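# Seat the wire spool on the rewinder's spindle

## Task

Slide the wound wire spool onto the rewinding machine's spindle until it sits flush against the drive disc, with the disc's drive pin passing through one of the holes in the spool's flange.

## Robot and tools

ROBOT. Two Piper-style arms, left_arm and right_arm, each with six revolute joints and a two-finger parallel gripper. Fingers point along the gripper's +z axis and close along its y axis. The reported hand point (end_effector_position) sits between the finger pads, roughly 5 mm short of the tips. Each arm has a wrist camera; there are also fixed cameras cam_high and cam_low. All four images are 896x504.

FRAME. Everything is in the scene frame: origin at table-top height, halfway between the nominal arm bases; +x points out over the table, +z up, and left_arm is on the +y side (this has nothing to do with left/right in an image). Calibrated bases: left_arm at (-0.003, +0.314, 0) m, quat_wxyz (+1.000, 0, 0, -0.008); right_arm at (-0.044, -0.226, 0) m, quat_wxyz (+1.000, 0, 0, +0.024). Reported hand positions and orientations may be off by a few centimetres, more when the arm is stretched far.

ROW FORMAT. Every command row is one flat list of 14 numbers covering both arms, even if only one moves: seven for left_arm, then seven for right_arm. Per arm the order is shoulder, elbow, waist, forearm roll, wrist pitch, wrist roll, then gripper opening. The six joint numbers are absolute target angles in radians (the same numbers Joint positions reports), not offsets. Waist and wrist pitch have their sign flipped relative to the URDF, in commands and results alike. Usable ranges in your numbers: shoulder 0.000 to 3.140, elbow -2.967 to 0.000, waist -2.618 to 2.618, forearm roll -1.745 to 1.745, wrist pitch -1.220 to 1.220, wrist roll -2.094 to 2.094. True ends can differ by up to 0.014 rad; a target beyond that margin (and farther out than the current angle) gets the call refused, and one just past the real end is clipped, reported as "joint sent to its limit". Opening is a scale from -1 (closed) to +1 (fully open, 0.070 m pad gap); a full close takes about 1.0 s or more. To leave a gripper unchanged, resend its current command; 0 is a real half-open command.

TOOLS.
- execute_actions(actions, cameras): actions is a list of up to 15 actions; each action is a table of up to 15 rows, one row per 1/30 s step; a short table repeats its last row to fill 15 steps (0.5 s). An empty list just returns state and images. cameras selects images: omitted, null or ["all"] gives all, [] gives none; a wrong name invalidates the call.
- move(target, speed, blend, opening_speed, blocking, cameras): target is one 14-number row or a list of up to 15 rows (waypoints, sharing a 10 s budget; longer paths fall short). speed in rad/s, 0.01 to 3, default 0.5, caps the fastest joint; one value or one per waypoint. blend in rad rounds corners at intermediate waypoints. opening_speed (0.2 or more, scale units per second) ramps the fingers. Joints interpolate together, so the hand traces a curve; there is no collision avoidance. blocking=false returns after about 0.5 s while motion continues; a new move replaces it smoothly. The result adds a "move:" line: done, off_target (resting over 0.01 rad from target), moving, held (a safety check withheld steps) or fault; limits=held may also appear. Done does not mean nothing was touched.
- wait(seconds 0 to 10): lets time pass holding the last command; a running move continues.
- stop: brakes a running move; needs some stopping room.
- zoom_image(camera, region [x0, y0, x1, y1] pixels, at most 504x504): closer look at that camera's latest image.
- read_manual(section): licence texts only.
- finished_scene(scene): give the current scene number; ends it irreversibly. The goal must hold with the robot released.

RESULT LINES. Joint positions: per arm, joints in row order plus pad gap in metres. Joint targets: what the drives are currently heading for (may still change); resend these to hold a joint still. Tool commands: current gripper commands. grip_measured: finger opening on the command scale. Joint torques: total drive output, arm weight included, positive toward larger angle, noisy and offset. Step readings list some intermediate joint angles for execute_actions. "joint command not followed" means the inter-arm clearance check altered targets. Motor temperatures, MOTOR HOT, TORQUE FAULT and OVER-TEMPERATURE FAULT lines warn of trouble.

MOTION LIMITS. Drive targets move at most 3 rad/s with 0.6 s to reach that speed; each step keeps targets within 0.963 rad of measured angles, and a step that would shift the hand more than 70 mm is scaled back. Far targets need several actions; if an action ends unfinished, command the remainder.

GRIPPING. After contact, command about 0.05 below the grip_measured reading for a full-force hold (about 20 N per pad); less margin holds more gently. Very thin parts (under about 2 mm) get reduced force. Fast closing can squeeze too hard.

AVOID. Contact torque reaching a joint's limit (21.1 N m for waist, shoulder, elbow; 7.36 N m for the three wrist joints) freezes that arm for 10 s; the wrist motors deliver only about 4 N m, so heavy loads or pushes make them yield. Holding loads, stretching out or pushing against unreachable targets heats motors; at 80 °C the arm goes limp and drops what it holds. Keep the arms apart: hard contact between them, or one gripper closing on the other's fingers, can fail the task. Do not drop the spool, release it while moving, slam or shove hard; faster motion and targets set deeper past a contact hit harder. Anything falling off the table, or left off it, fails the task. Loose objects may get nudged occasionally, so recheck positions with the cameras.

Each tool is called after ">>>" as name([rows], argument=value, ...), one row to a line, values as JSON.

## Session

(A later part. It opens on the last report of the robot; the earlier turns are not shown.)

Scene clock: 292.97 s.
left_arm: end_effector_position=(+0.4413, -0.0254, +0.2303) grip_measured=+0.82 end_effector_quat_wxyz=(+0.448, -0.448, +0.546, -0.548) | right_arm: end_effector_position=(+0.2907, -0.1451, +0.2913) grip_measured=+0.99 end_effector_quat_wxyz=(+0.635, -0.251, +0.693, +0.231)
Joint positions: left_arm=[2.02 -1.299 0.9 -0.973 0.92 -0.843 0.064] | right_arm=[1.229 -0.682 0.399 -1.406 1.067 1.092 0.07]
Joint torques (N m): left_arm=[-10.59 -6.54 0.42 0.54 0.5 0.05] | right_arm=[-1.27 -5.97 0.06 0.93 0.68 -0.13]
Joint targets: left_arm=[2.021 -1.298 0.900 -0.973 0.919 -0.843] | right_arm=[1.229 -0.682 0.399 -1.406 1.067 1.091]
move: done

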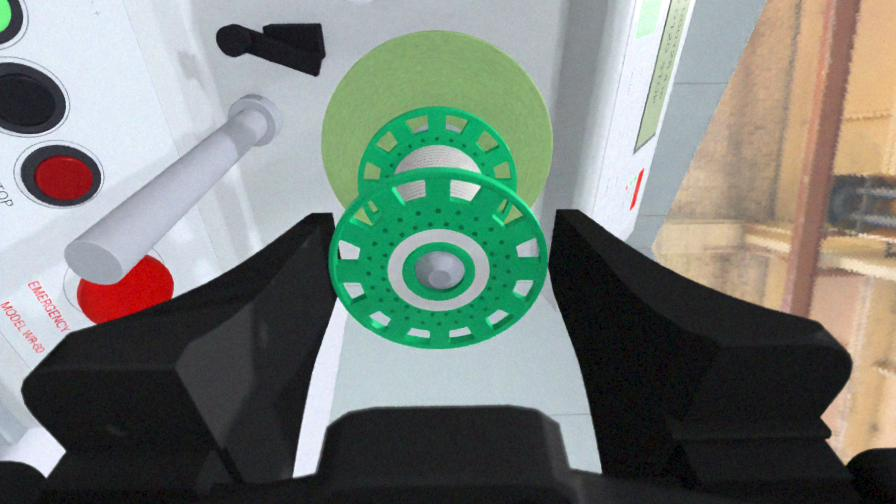

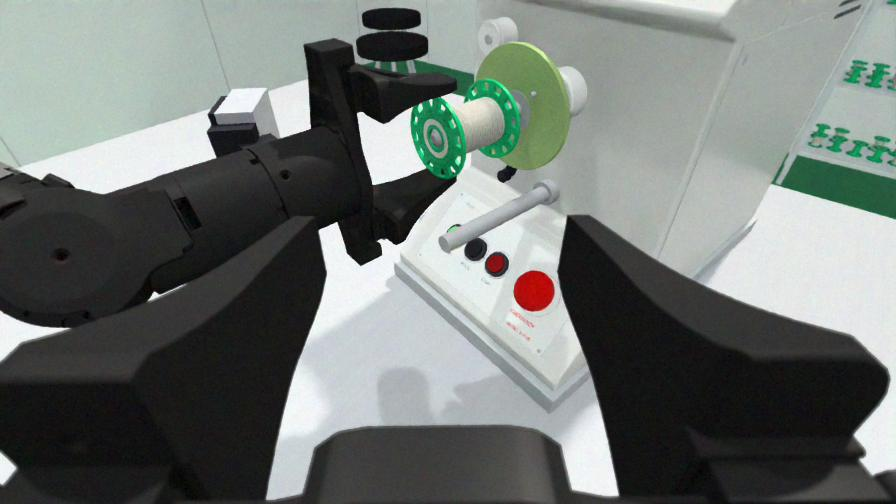

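>>> execute_actions(actions=[], cameras=["cam_left_wrist", "cam_right_wrist"])

Scene clock: 310.33 s.
left_arm: end_effector_position=(+0.4412, -0.0254, +0.2298) grip_measured=+0.82 end_effector_quat_wxyz=(+0.448, -0.448, +0.547, -0.547) | right_arm: end_effector_position=(+0.2907, -0.1451, +0.2913) grip_measured=+0.99 end_effector_quat_wxyz=(+0.635, -0.251, +0.693, +0.231)
Joint names: [shoulder, elbow, waist, forearm roll, wrist pitch, wrist roll]
Joint positions: left_arm=[2.02 -1.299 0.9 -0.973 0.919 -0.843 0.064] | right_arm=[1.229 -0.682 0.399 -1.406 1.067 1.092 0.07]
Joint torques (N m): left_arm=[-8.41 -5.19 0.45 0.51 0.46 0.1] | right_arm=[-1.27 -5.96 0.11 0.91 0.68 -0.12]
Motor temperatures (°C): left_arm=[36 32 32 36 37 29] | right_arm=[36 33 29 35 36 28]
Joint targets: left_arm=[2.021 -1.298 0.900 -0.973 0.919 -0.843] | right_arm=[1.229 -0.682 0.399 -1.406 1.067 1.091]
Tool commands: left_gripper/opening=+0.82 right_gripper/opening=+1.0
Images, in order (width x height): cam_left_wrist 896x504, cam_right_wrist 896x504.

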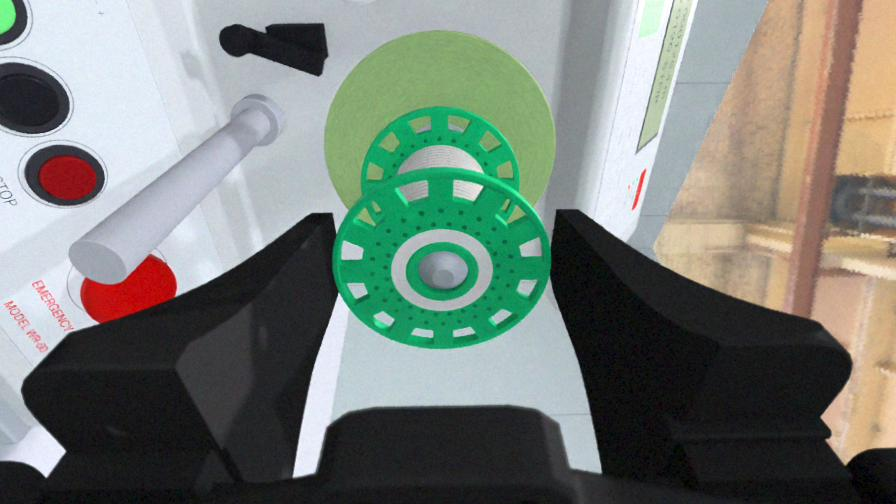

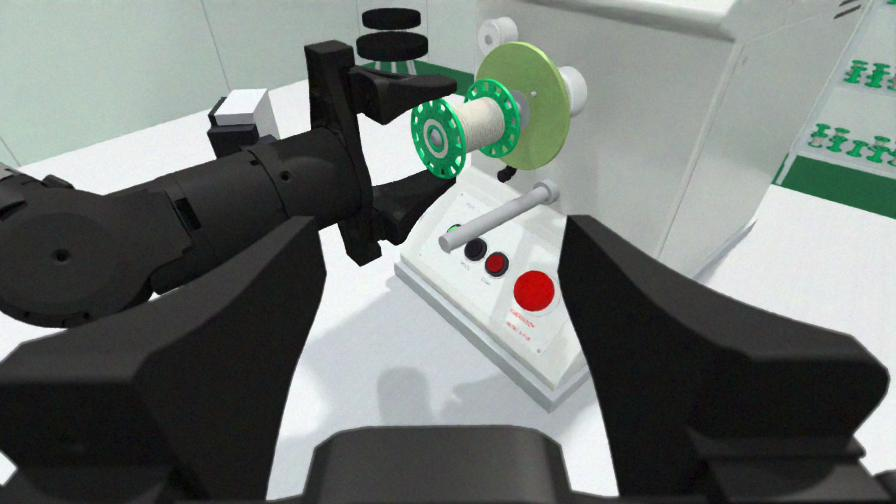

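>>> move(target=[2.0170, -1.2876, 0.8940, -0.9498, 0.9097, -0.8615, 0.82, 1.2291, -0.6820, 0.3993, -1.4060, 1.0672, 1.0912, 1.0], speed=0.05, cameras=["cam_left_wrist"])

Scene clock: 322.27 s.
left_arm: end_effector_position=(+0.4413, -0.0257, +0.2283) grip_measured=+0.82 end_effector_quat_wxyz=(+0.444, -0.444, +0.550, -0.550) | right_arm: end_effector_position=(+0.2907, -0.1451, +0.2913) grip_measured=+0.99 end_effector_quat_wxyz=(+0.635, -0.251, +0.693, +0.231)
Joint positions: left_arm=[2.017 -1.288 0.894 -0.949 0.91 -0.862 0.064] | right_arm=[1.229 -0.682 0.399 -1.406 1.067 1.092 0.07]
Joint torques (N m): left_arm=[-10.2 -5.12 -0.26 0.47 0.49 0.1] | right_arm=[-1.25 -5.94 0.08 0.91 0.67 -0.12]
Joint targets: left_arm=[2.017 -1.288 0.894 -0.950 0.910 -0.862] | right_arm=[1.229 -0.682 0.399 -1.406 1.067 1.091]
move: done

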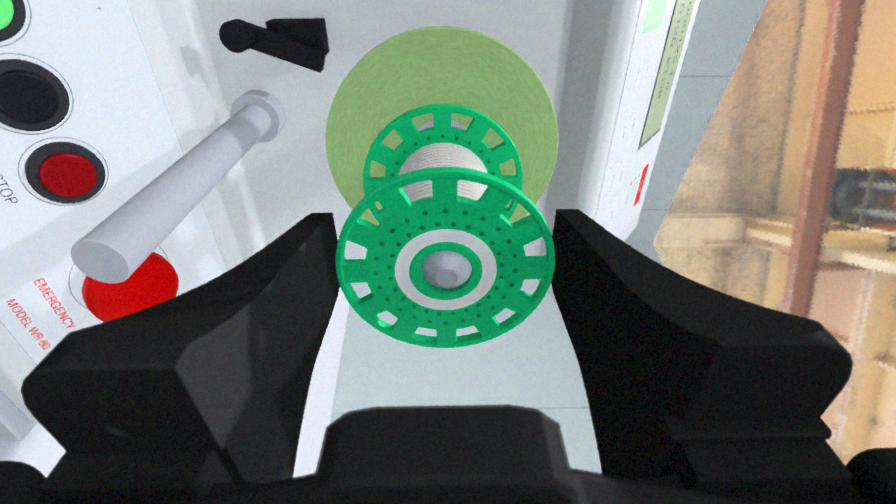

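>>> move([
  [2.0157, -1.2886, 0.8940, -0.9513, 0.9084, -0.8591, 0.82, 1.2291, -0.6820, 0.3993, -1.4060, 1.0672, 1.0912, 1.0],
  [2.0157, -1.2886, 0.8940, -0.9513, 0.9084, -0.8591, 0.66, 1.2291, -0.6820, 0.3993, -1.4060, 1.0672, 1.0912, 1.0],
], speed=0.05, opening_speed=0.2, cameras=["cam_left_wrist", "cam_right_wrist"])

>>> zoom_image(camera="cam_right_wrist", region=[455, 70, 555, 160])

>>> zoom_image(camera="cam_left_wrist", region=[350, 90, 530, 210])

Scene clock: 327.40 s.
left_arm: end_effector_position=(+0.4412, -0.0256, +0.2287) grip_measured=+0.69 end_effector_quat_wxyz=(+0.444, -0.444, +0.551, -0.550) | right_arm: end_effector_position=(+0.2907, -0.1451, +0.2913) grip_measured=+0.99 end_effector_quat_wxyz=(+0.635, -0.251, +0.693, +0.231)
Joint positions: left_arm=[2.016 -1.288 0.894 -0.951 0.908 -0.86 0.059] | right_arm=[1.229 -0.682 0.399 -1.406 1.067 1.092 0.07]
Joint torques (N m): left_arm=[-10.16 -7.63 -0.26 0.88 0.86 0.3] | right_arm=[-1.27 -5.91 0.11 0.9 0.66 -0.11]
Joint targets: left_arm=[2.016 -1.289 0.894 -0.951 0.908 -0.859] | right_arm=[1.229 -0.682 0.399 -1.406 1.067 1.091]
move: done

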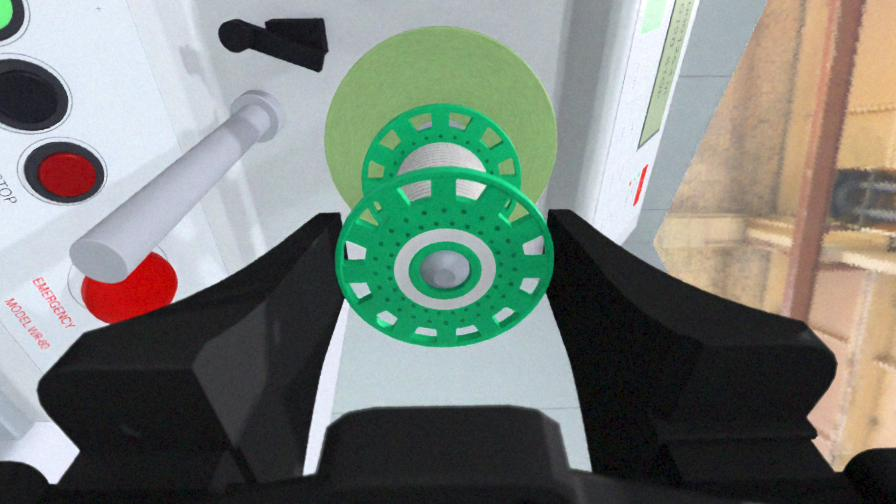

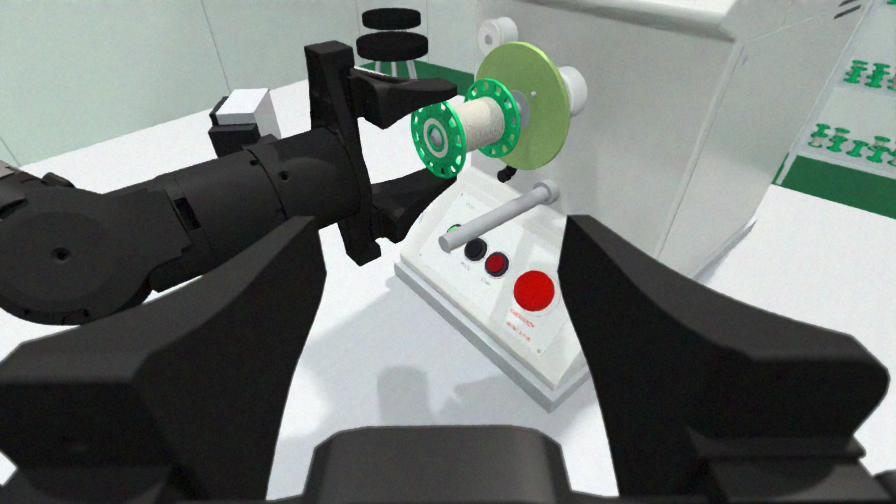

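Scaled by 5.040 (camera's finer frame: 1280x720).

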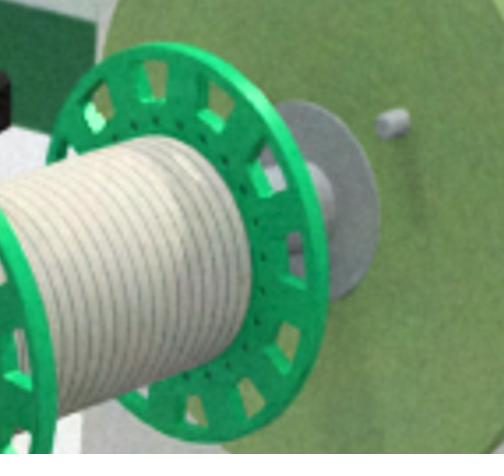

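Scaled by 2.800 (camera's finer frame: 1280x720).

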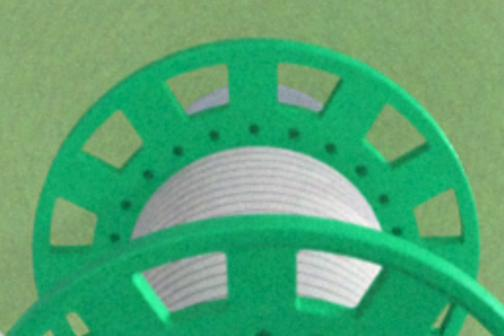

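>>> move([
  [2.0157, -1.2886, 0.8940, -0.9513, 0.9084, -0.9359, 0.66, 1.2291, -0.6820, 0.3993, -1.4060, 1.0672, 1.0912, 1.0],
  [2.0436, -1.3372, 0.8737, -0.9451, 0.8830, -0.9267, 0.66, 1.2291, -0.6820, 0.3993, -1.4060, 1.0672, 1.0912, 1.0],
], speed=[0.1, 0.04], cameras=["cam_left_wrist", "cam_right_wrist"])

>>> zoom_image(camera="cam_right_wrist", region=[455, 70, 555, 160])

>>> zoom_image(camera="cam_left_wrist", region=[350, 90, 530, 210])

Scene clock: 348.73 s.
left_arm: end_effector_position=(+0.4531, -0.0281, +0.2290) grip_measured=+0.69 end_effector_quat_wxyz=(+0.422, -0.465, +0.533, -0.567) | right_arm: end_effector_position=(+0.2907, -0.1451, +0.2913) grip_measured=+0.99 end_effector_quat_wxyz=(+0.635, -0.251, +0.693, +0.231)
Joint positions: left_arm=[2.044 -1.337 0.874 -0.946 0.883 -0.927 0.059] | right_arm=[1.229 -0.682 0.399 -1.406 1.067 1.092 0.07]
Joint torques (N m): left_arm=[-11.32 -9.62 -0.21 1.06 0.97 0.31] | right_arm=[-1.29 -5.83 0.09 0.87 0.64 -0.1]
Joint targets: left_arm=[2.044 -1.337 0.874 -0.945 0.883 -0.927] | right_arm=[1.229 -0.682 0.399 -1.406 1.067 1.091]
move: done

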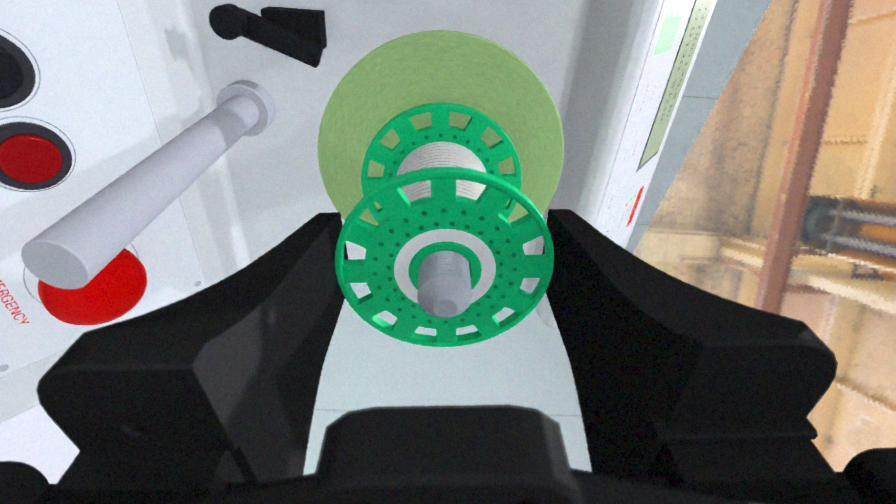

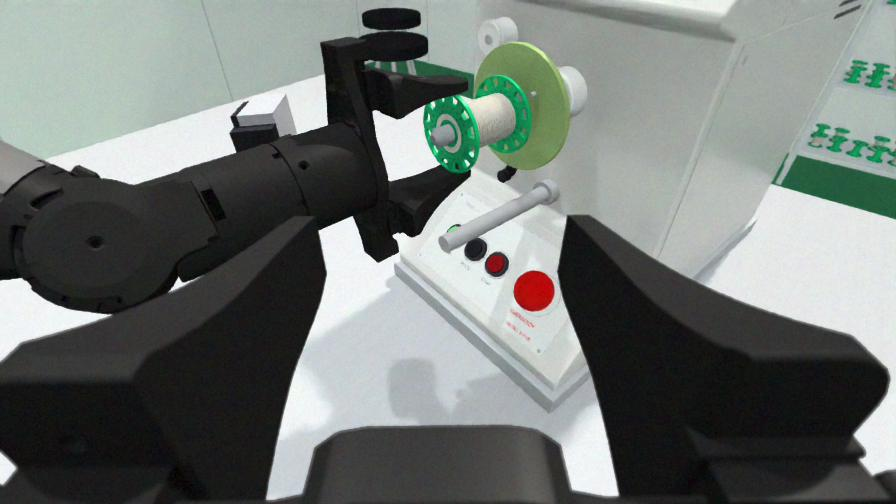

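Scaled by 5.040 (camera's finer frame: 1280x720).

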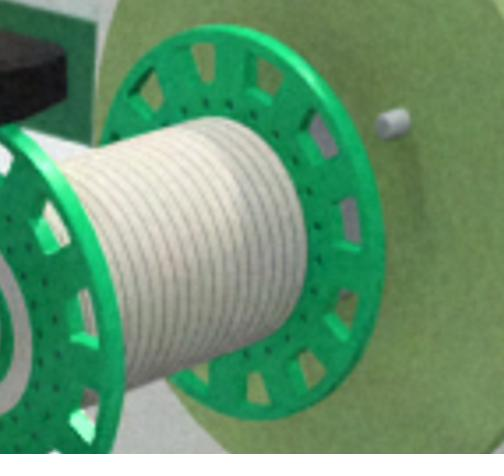

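Scaled by 2.800 (camera's finer frame: 1280x720).

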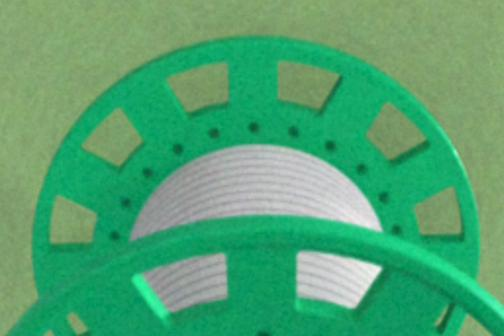

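>>> move(target=[2.0580, -1.3625, 0.8640, -0.9430, 0.8702, -0.9213, 0.66, 1.2291, -0.6820, 0.3993, -1.4060, 1.0672, 1.0912, 1.0], speed=0.03, cameras=["cam_low", "cam_left_wrist", "cam_right_wrist"])

>>> zoom_image(camera="cam_right_wrist", region=[465, 65, 555, 155])

>>> zoom_image(camera="cam_left_wrist", region=[350, 90, 530, 210])

Scene clock: 358.27 s.
left_arm: end_effector_position=(+0.4587, -0.0296, +0.2292) grip_measured=+0.69 end_effector_quat_wxyz=(+0.423, -0.465, +0.533, -0.567) | right_arm: end_effector_position=(+0.2907, -0.1451, +0.2913) grip_measured=+0.99 end_effector_quat_wxyz=(+0.635, -0.251, +0.693, +0.231)
Joint positions: left_arm=[2.058 -1.362 0.865 -0.943 0.87 -0.921 0.059] | right_arm=[1.229 -0.682 0.399 -1.406 1.067 1.092 0.07]
Joint torques (N m): left_arm=[-12.66 -11.27 0.12 1.43 1.07 0.31] | right_arm=[-1.28 -5.83 0.14 0.89 0.62 -0.09]
Joint targets: left_arm=[2.058 -1.363 0.864 -0.943 0.870 -0.921] | right_arm=[1.229 -0.682 0.399 -1.406 1.067 1.091]
move: done

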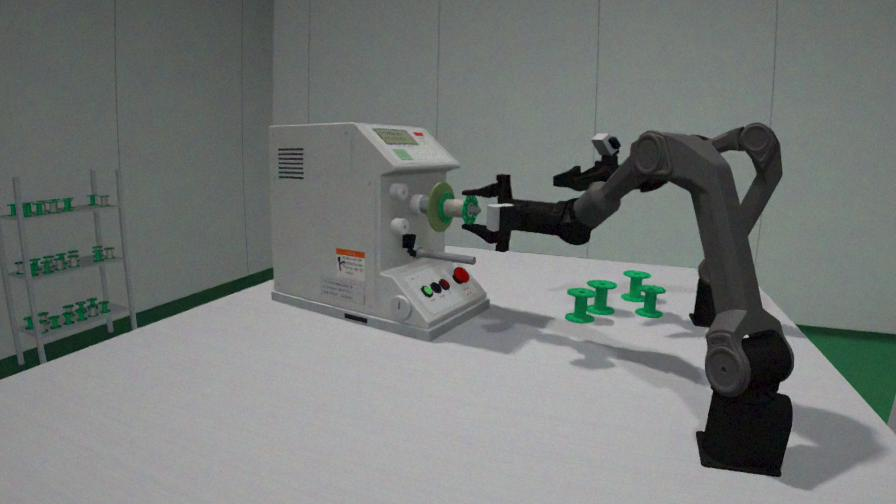

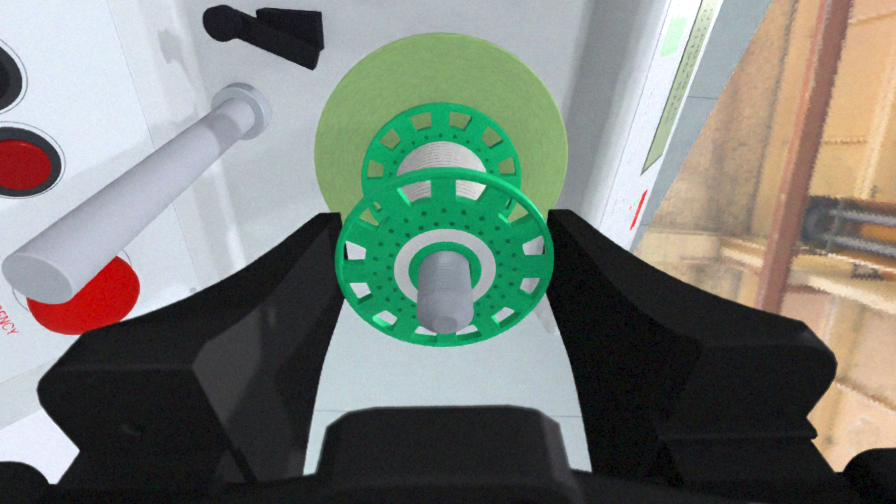

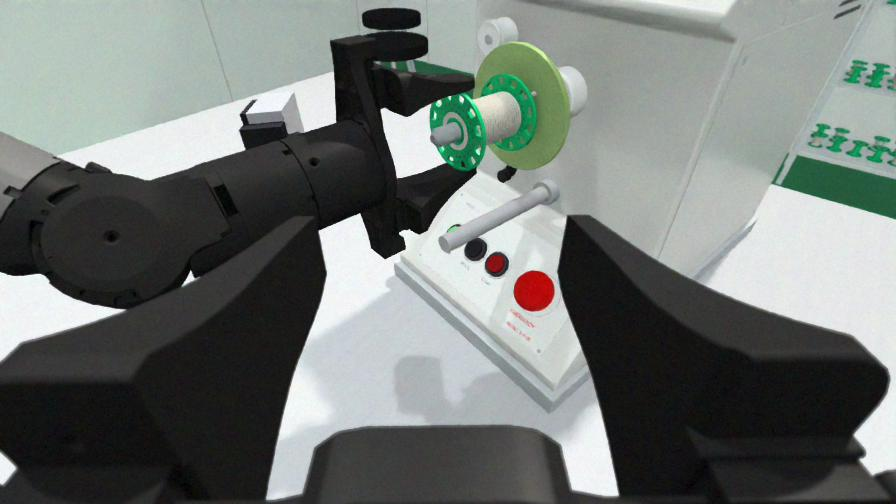

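Scaled by 5.600 (camera's finer frame: 1280x720).

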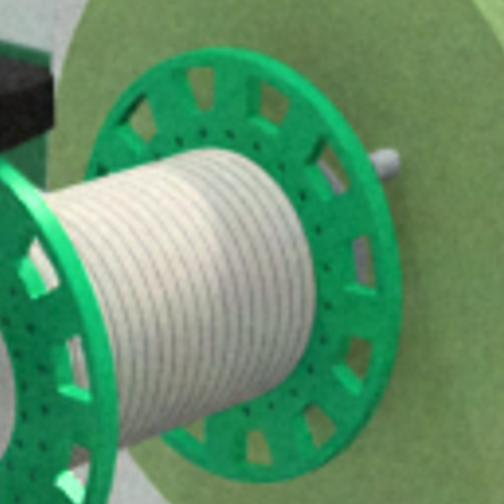

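Scaled by 2.800 (camera's finer frame: 1280x720).

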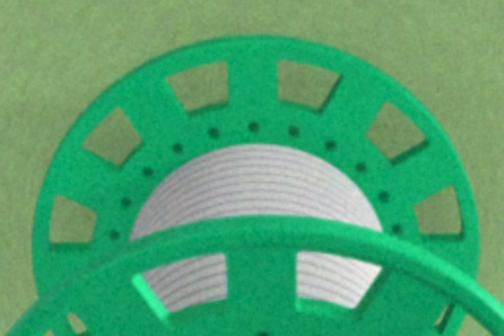

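>>> zoom_image(camera="cam_right_wrist", region=[505, 75, 545, 115])

>>> zoom_image(camera="cam_low", region=[400, 160, 520, 260])

Scaled by 12.600 (camera's finer frame: 1280x720).

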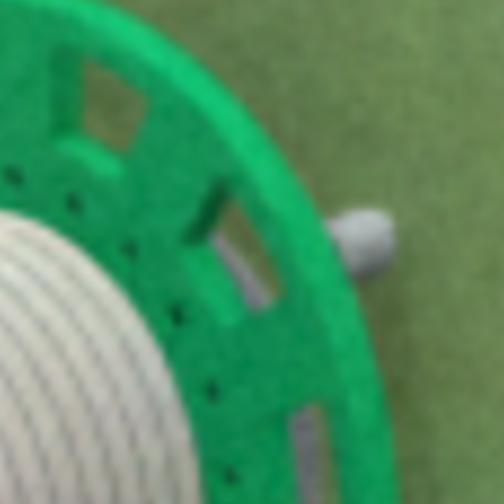

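Scaled by 4.200 (camera's finer frame: 1280x720).

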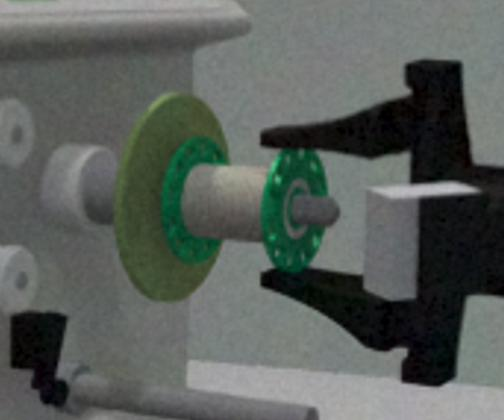

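>>> move(target=[2.0580, -1.3625, 0.8640, -0.9430, 0.8702, -0.8707, 0.66, 1.2291, -0.6820, 0.3993, -1.4060, 1.0672, 1.0912, 1.0], speed=0.1, cameras=["cam_right_wrist"])

>>> zoom_image(camera="cam_right_wrist", region=[505, 75, 545, 115])

>>> zoom_image(camera="cam_right_wrist", region=[475, 65, 545, 155])

Scene clock: 372.13 s.
left_arm: end_effector_position=(+0.4587, -0.0296, +0.2292) grip_measured=+0.69 end_effector_quat_wxyz=(+0.437, -0.451, +0.545, -0.556) | right_arm: end_effector_position=(+0.2907, -0.1451, +0.2913) grip_measured=+0.99 end_effector_quat_wxyz=(+0.635, -0.251, +0.693, +0.231)
Joint positions: left_arm=[2.058 -1.362 0.865 -0.943 0.87 -0.87 0.059] | right_arm=[1.229 -0.682 0.399 -1.406 1.067 1.092 0.07]
Joint torques (N m): left_arm=[-14.24 -8.78 1.1 1.17 1.14 -0.05] | right_arm=[-1.3 -5.79 0.08 0.9 0.6 -0.08]
Joint targets: left_arm=[2.058 -1.362 0.864 -0.943 0.870 -0.871] | right_arm=[1.229 -0.682 0.399 -1.406 1.067 1.091]
move: done

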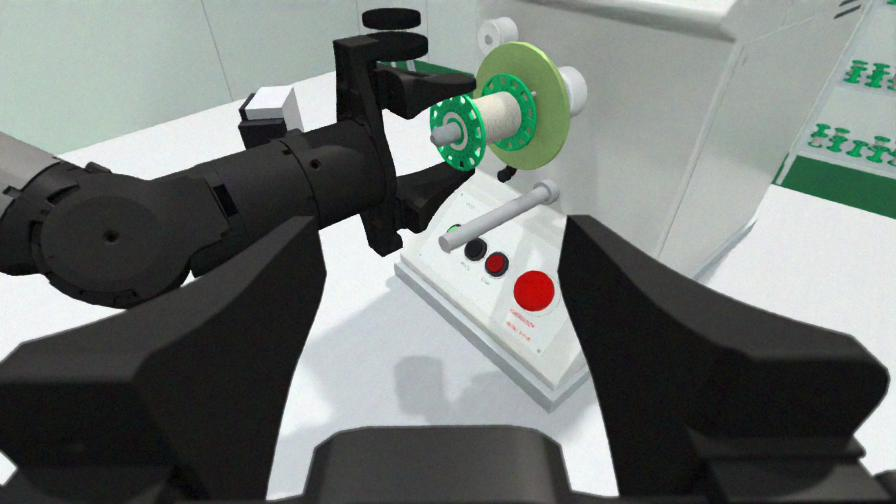

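Scaled by 12.600 (camera's finer frame: 1280x720).

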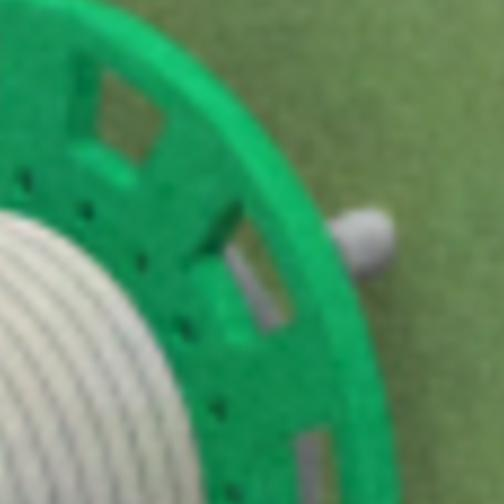

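Scaled by 5.600 (camera's finer frame: 1280x720).

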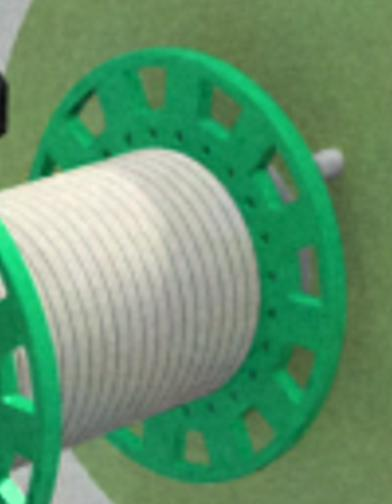

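>>> move(target=[2.0677, -1.3795, 0.8575, -0.9418, 0.8616, -0.8669, 0.66, 1.2291, -0.6820, 0.3993, -1.4060, 1.0672, 1.0912, 1.0], speed=0.02, cameras=["cam_left_wrist", "cam_right_wrist"])

>>> zoom_image(camera="cam_right_wrist", region=[505, 75, 545, 115])

>>> zoom_image(camera="cam_right_wrist", region=[475, 65, 545, 155])

Scene clock: 376.33 s.
left_arm: end_effector_position=(+0.4628, -0.0302, +0.2291) grip_measured=+0.69 end_effector_quat_wxyz=(+0.437, -0.452, +0.544, -0.556) | right_arm: end_effector_position=(+0.2907, -0.1451, +0.2913) grip_measured=+0.99 end_effector_quat_wxyz=(+0.635, -0.251, +0.693, +0.231)
Joint positions: left_arm=[2.068 -1.379 0.858 -0.942 0.862 -0.867 0.059] | right_arm=[1.229 -0.682 0.399 -1.406 1.067 1.092 0.07]
Joint torques (N m): left_arm=[-12.33 -11.05 0.22 1.37 0.98 0.32] | right_arm=[-1.34 -5.75 0.09 0.91 0.6 -0.07]
Joint targets: left_arm=[2.068 -1.379 0.857 -0.942 0.862 -0.867] | right_arm=[1.229 -0.682 0.399 -1.406 1.067 1.091]
move: done

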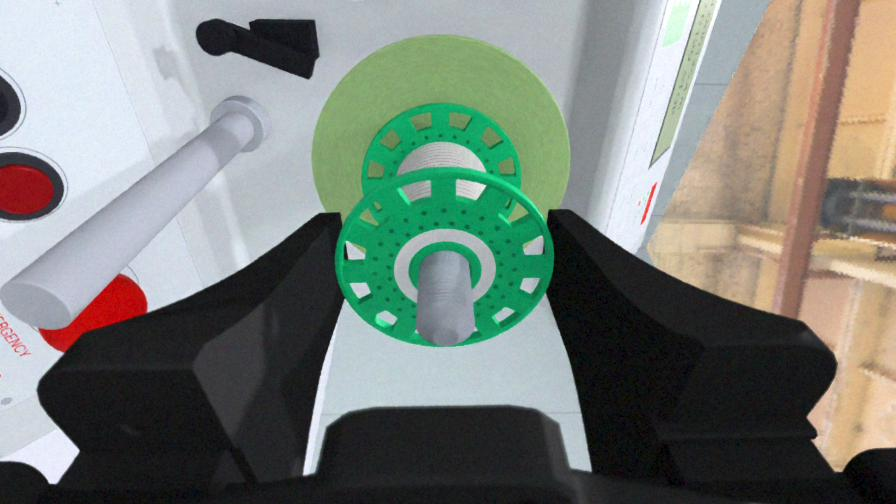

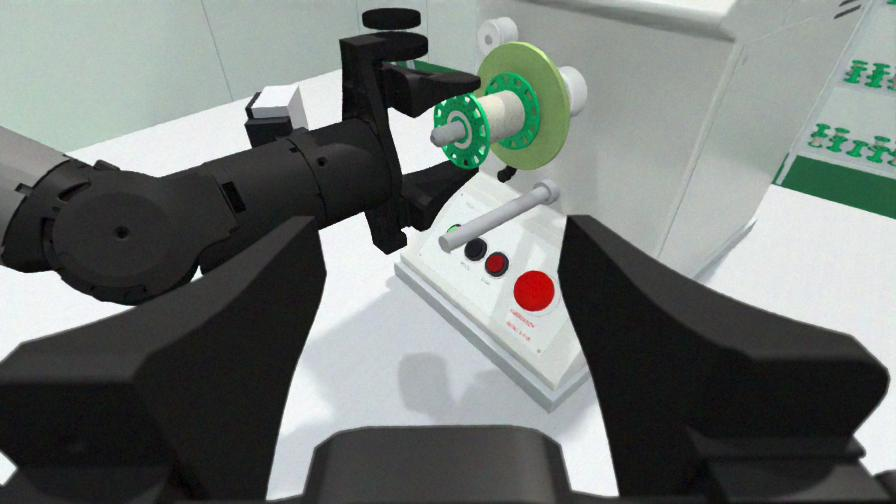

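Scaled by 12.600 (camera's finer frame: 1280x720).

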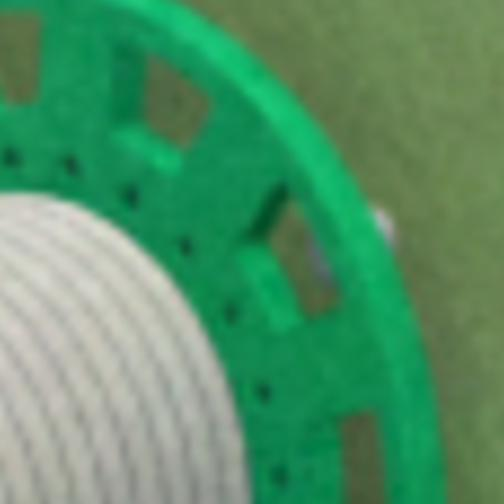

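Scaled by 5.600 (camera's finer frame: 1280x720).

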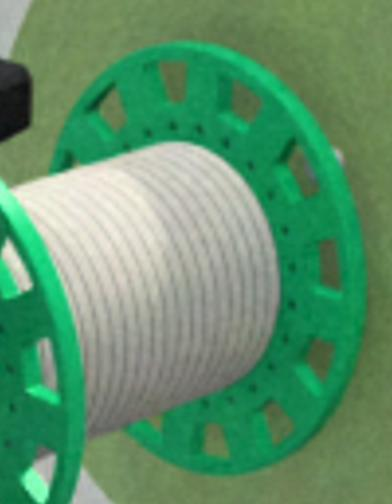

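>>> move(target=[2.0725, -1.3881, 0.8544, -0.9413, 0.8572, -0.8562, 0.66, 1.2291, -0.6820, 0.3993, -1.4060, 1.0672, 1.0912, 1.0], speed=0.015, cameras=["cam_left_wrist", "cam_right_wrist"])

>>> zoom_image(camera="cam_right_wrist", region=[505, 75, 545, 115])

>>> zoom_image(camera="cam_right_wrist", region=[475, 65, 545, 155])

Scene clock: 383.23 s.
left_arm: end_effector_position=(+0.4646, -0.0307, +0.2288) grip_measured=+0.69 end_effector_quat_wxyz=(+0.439, -0.449, +0.546, -0.554) | right_arm: end_effector_position=(+0.2907, -0.1451, +0.2913) grip_measured=+0.99 end_effector_quat_wxyz=(+0.635, -0.251, +0.693, +0.231)
Joint positions: left_arm=[2.072 -1.387 0.855 -0.942 0.858 -0.856 0.059] | right_arm=[1.229 -0.682 0.399 -1.406 1.067 1.092 0.07]
Joint torques (N m): left_arm=[-11.96 -10.7 -0.1 1.18 0.95 0.27] | right_arm=[-1.35 -5.71 0.08 0.92 0.59 -0.07]
Joint targets: left_arm=[2.073 -1.388 0.854 -0.941 0.857 -0.856] | right_arm=[1.229 -0.682 0.399 -1.406 1.067 1.091]
move: done

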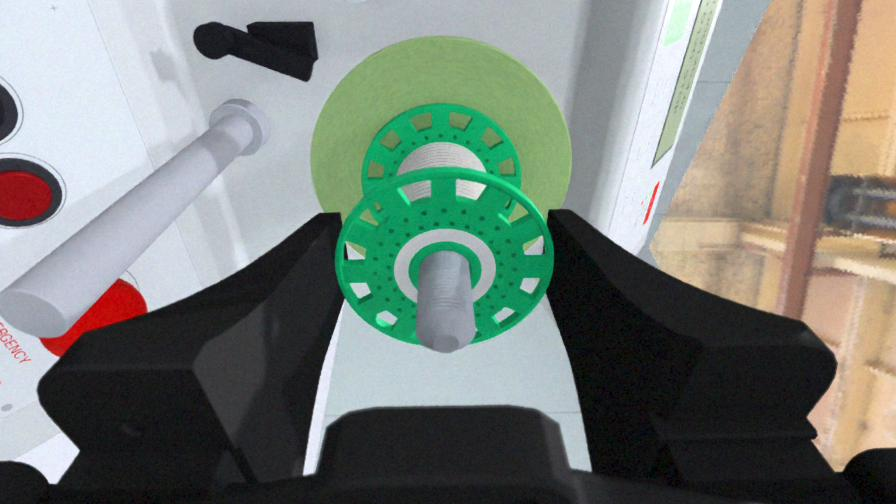

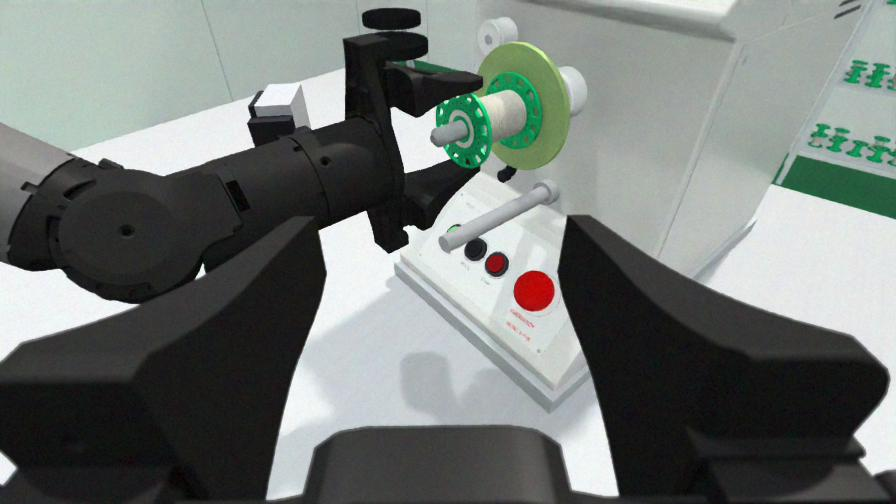

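Scaled by 12.600 (camera's finer frame: 1280x720).

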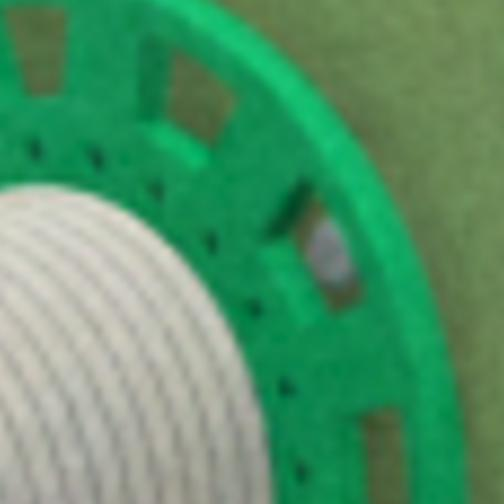

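Scaled by 5.600 (camera's finer frame: 1280x720).

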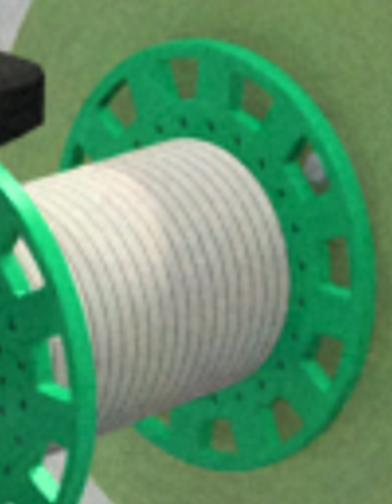

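>>> move(target=[2.0740, -1.3907, 0.8534, -0.9412, 0.8559, -0.8556, 0.66, 1.2291, -0.6820, 0.3993, -1.4060, 1.0672, 1.0912, 1.0], speed=0.015, cameras=[])

>>> move(target=[2.0755, -1.3933, 0.8525, -0.9410, 0.8546, -0.8550, 0.66, 1.2291, -0.6820, 0.3993, -1.4060, 1.0672, 1.0912, 1.0], speed=0.015, cameras=["cam_left_wrist", "cam_right_wrist"])

>>> zoom_image(camera="cam_right_wrist", region=[475, 65, 575, 165])

Scene clock: 385.83 s.
left_arm: end_effector_position=(+0.4652, -0.0307, +0.2293) grip_measured=+0.69 end_effector_quat_wxyz=(+0.439, -0.449, +0.546, -0.554) | right_arm: end_effector_position=(+0.2907, -0.1451, +0.2913) grip_measured=+0.99 end_effector_quat_wxyz=(+0.635, -0.251, +0.693, +0.231)
Joint positions: left_arm=[2.073 -1.39 0.854 -0.942 0.857 -0.856 0.059] | right_arm=[1.229 -0.682 0.399 -1.406 1.067 1.092 0.07]
Joint torques (N m): left_arm=[-12 -10.92 0.2 1.33 0.89 0.33] | right_arm=[-1.35 -5.68 0.09 0.93 0.58 -0.07]
Joint targets: left_arm=[2.074 -1.391 0.853 -0.941 0.856 -0.856] | right_arm=[1.229 -0.682 0.399 -1.406 1.067 1.091]
move: done

Scene clock: 386.53 s.
left_arm: end_effector_position=(+0.4657, -0.0311, +0.2291) grip_measured=+0.69 end_effector_quat_wxyz=(+0.439, -0.449, +0.546, -0.554) | right_arm: end_effector_position=(+0.2907, -0.1451, +0.2913) grip_measured=+0.99 end_effector_quat_wxyz=(+0.635, -0.251, +0.693, +0.231)
Joint positions: left_arm=[2.075 -1.393 0.853 -0.941 0.855 -0.855 0.059] | right_arm=[1.229 -0.682 0.399 -1.406 1.067 1.092 0.07]
Joint torques (N m): left_arm=[-12.02 -10.88 0.23 1.33 0.9 0.32] | right_arm=[-1.39 -5.69 0.09 0.92 0.58 -0.07]
Joint targets: left_arm=[2.075 -1.393 0.853 -0.941 0.855 -0.855] | right_arm=[1.229 -0.682 0.399 -1.406 1.067 1.091]
move: done

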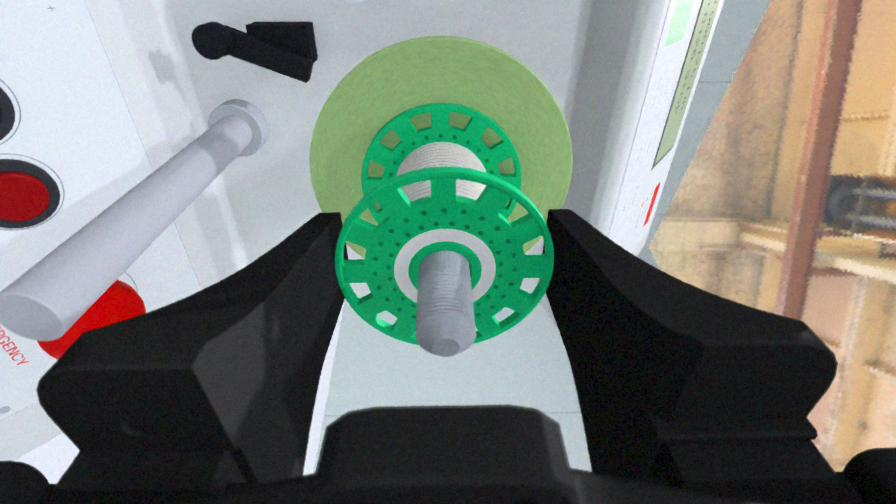

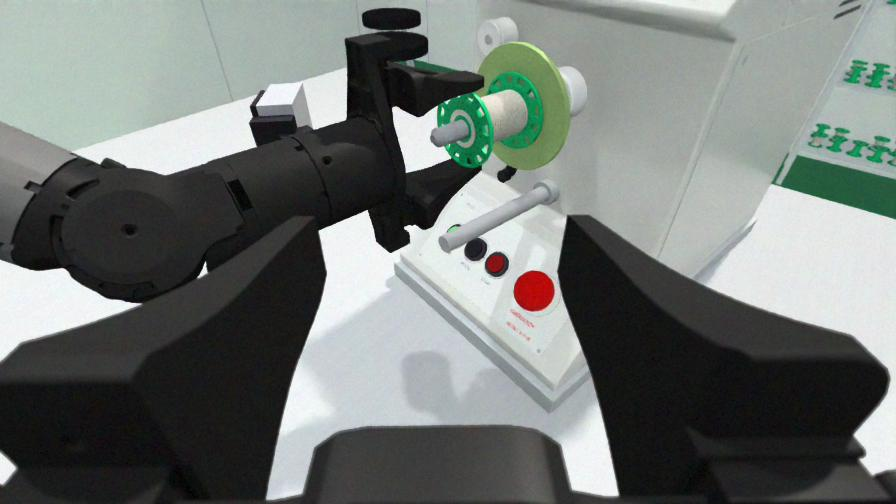

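Scaled by 5.040 (camera's finer frame: 1280x720).

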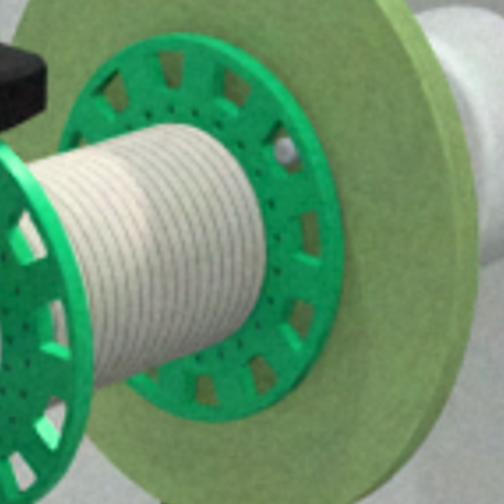

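>>> move(target=[2.0769, -1.3958, 0.8515, -0.9409, 0.8533, -0.8544, 0.66, 1.2291, -0.6820, 0.3993, -1.4060, 1.0672, 1.0912, 1.0], speed=0.015, cameras=[])

>>> move(target=[2.0784, -1.3985, 0.8506, -0.9407, 0.8520, -0.8538, 0.66, 1.2291, -0.6820, 0.3993, -1.4060, 1.0672, 1.0912, 1.0], speed=0.015, cameras=["cam_left_wrist", "cam_right_wrist"])

>>> zoom_image(camera="cam_right_wrist", region=[505, 75, 545, 115])

Scene clock: 389.87 s.
left_arm: end_effector_position=(+0.4663, -0.0311, +0.2295) grip_measured=+0.69 end_effector_quat_wxyz=(+0.439, -0.449, +0.546, -0.555) | right_arm: end_effector_position=(+0.2907, -0.1451, +0.2913) grip_measured=+0.99 end_effector_quat_wxyz=(+0.635, -0.251, +0.693, +0.231)
Joint positions: left_arm=[2.076 -1.396 0.852 -0.941 0.854 -0.855 0.059] | right_arm=[1.229 -0.682 0.399 -1.406 1.067 1.092 0.07]
Joint torques (N m): left_arm=[-12.01 -10.89 0.03 1.31 0.92 0.33] | right_arm=[-1.41 -5.66 0.09 0.93 0.57 -0.07]
Joint targets: left_arm=[2.077 -1.396 0.851 -0.941 0.853 -0.854] | right_arm=[1.229 -0.682 0.399 -1.406 1.067 1.091]
move: done

Scene clock: 390.57 s.
left_arm: end_effector_position=(+0.4669, -0.0313, +0.2293) grip_measured=+0.69 end_effector_quat_wxyz=(+0.439, -0.449, +0.546, -0.554) | right_arm: end_effector_position=(+0.2907, -0.1451, +0.2913) grip_measured=+0.99 end_effector_quat_wxyz=(+0.635, -0.251, +0.693, +0.231)
Joint positions: left_arm=[2.078 -1.398 0.851 -0.941 0.852 -0.854 0.059] | right_arm=[1.229 -0.682 0.399 -1.406 1.067 1.092 0.07]
Joint torques (N m): left_arm=[-12 -11.17 0.05 1.31 0.88 0.33] | right_arm=[-1.35 -5.67 0.1 0.94 0.56 -0.06]
Joint targets: left_arm=[2.078 -1.398 0.851 -0.941 0.852 -0.854] | right_arm=[1.229 -0.682 0.399 -1.406 1.067 1.091]
move: done

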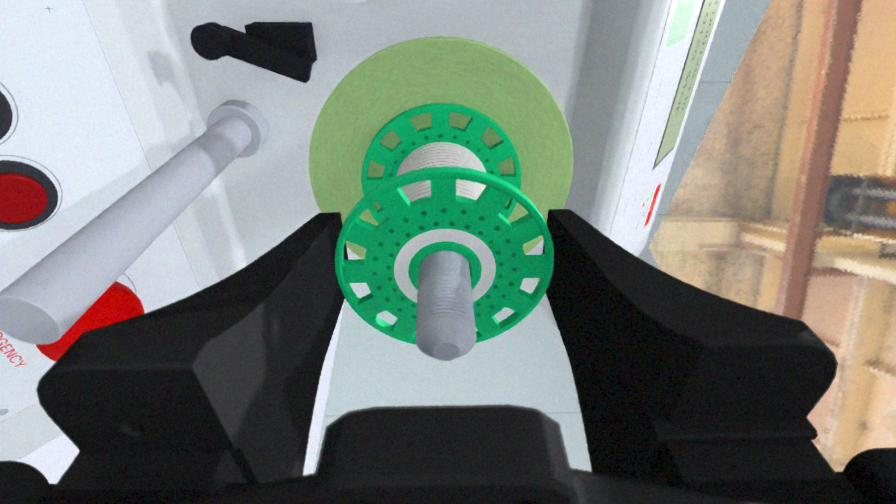

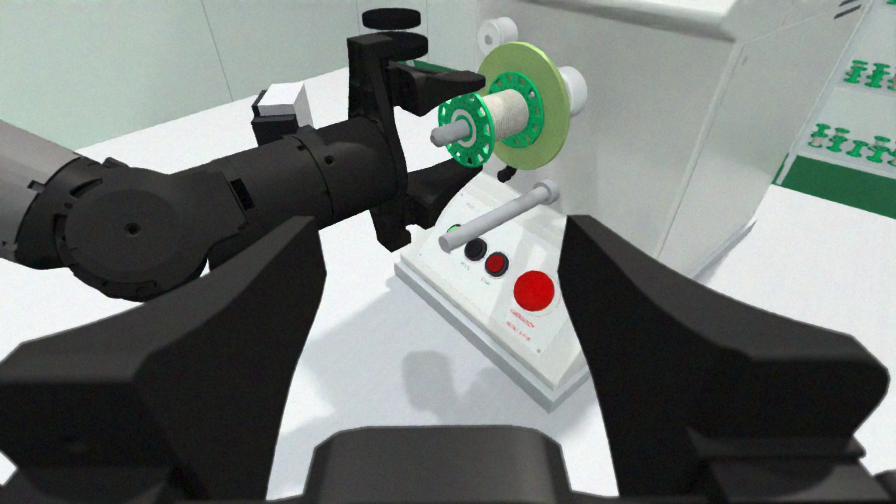

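Scaled by 12.600 (camera's finer frame: 1280x720).

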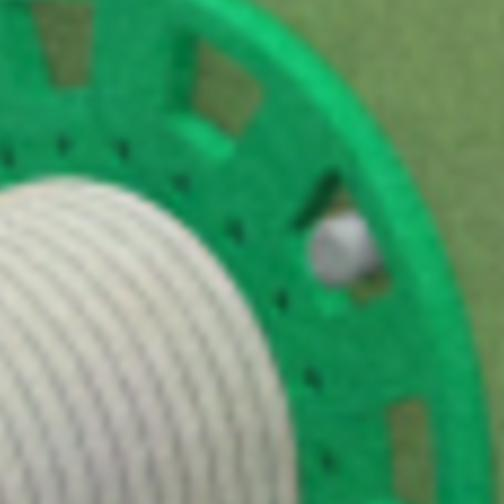

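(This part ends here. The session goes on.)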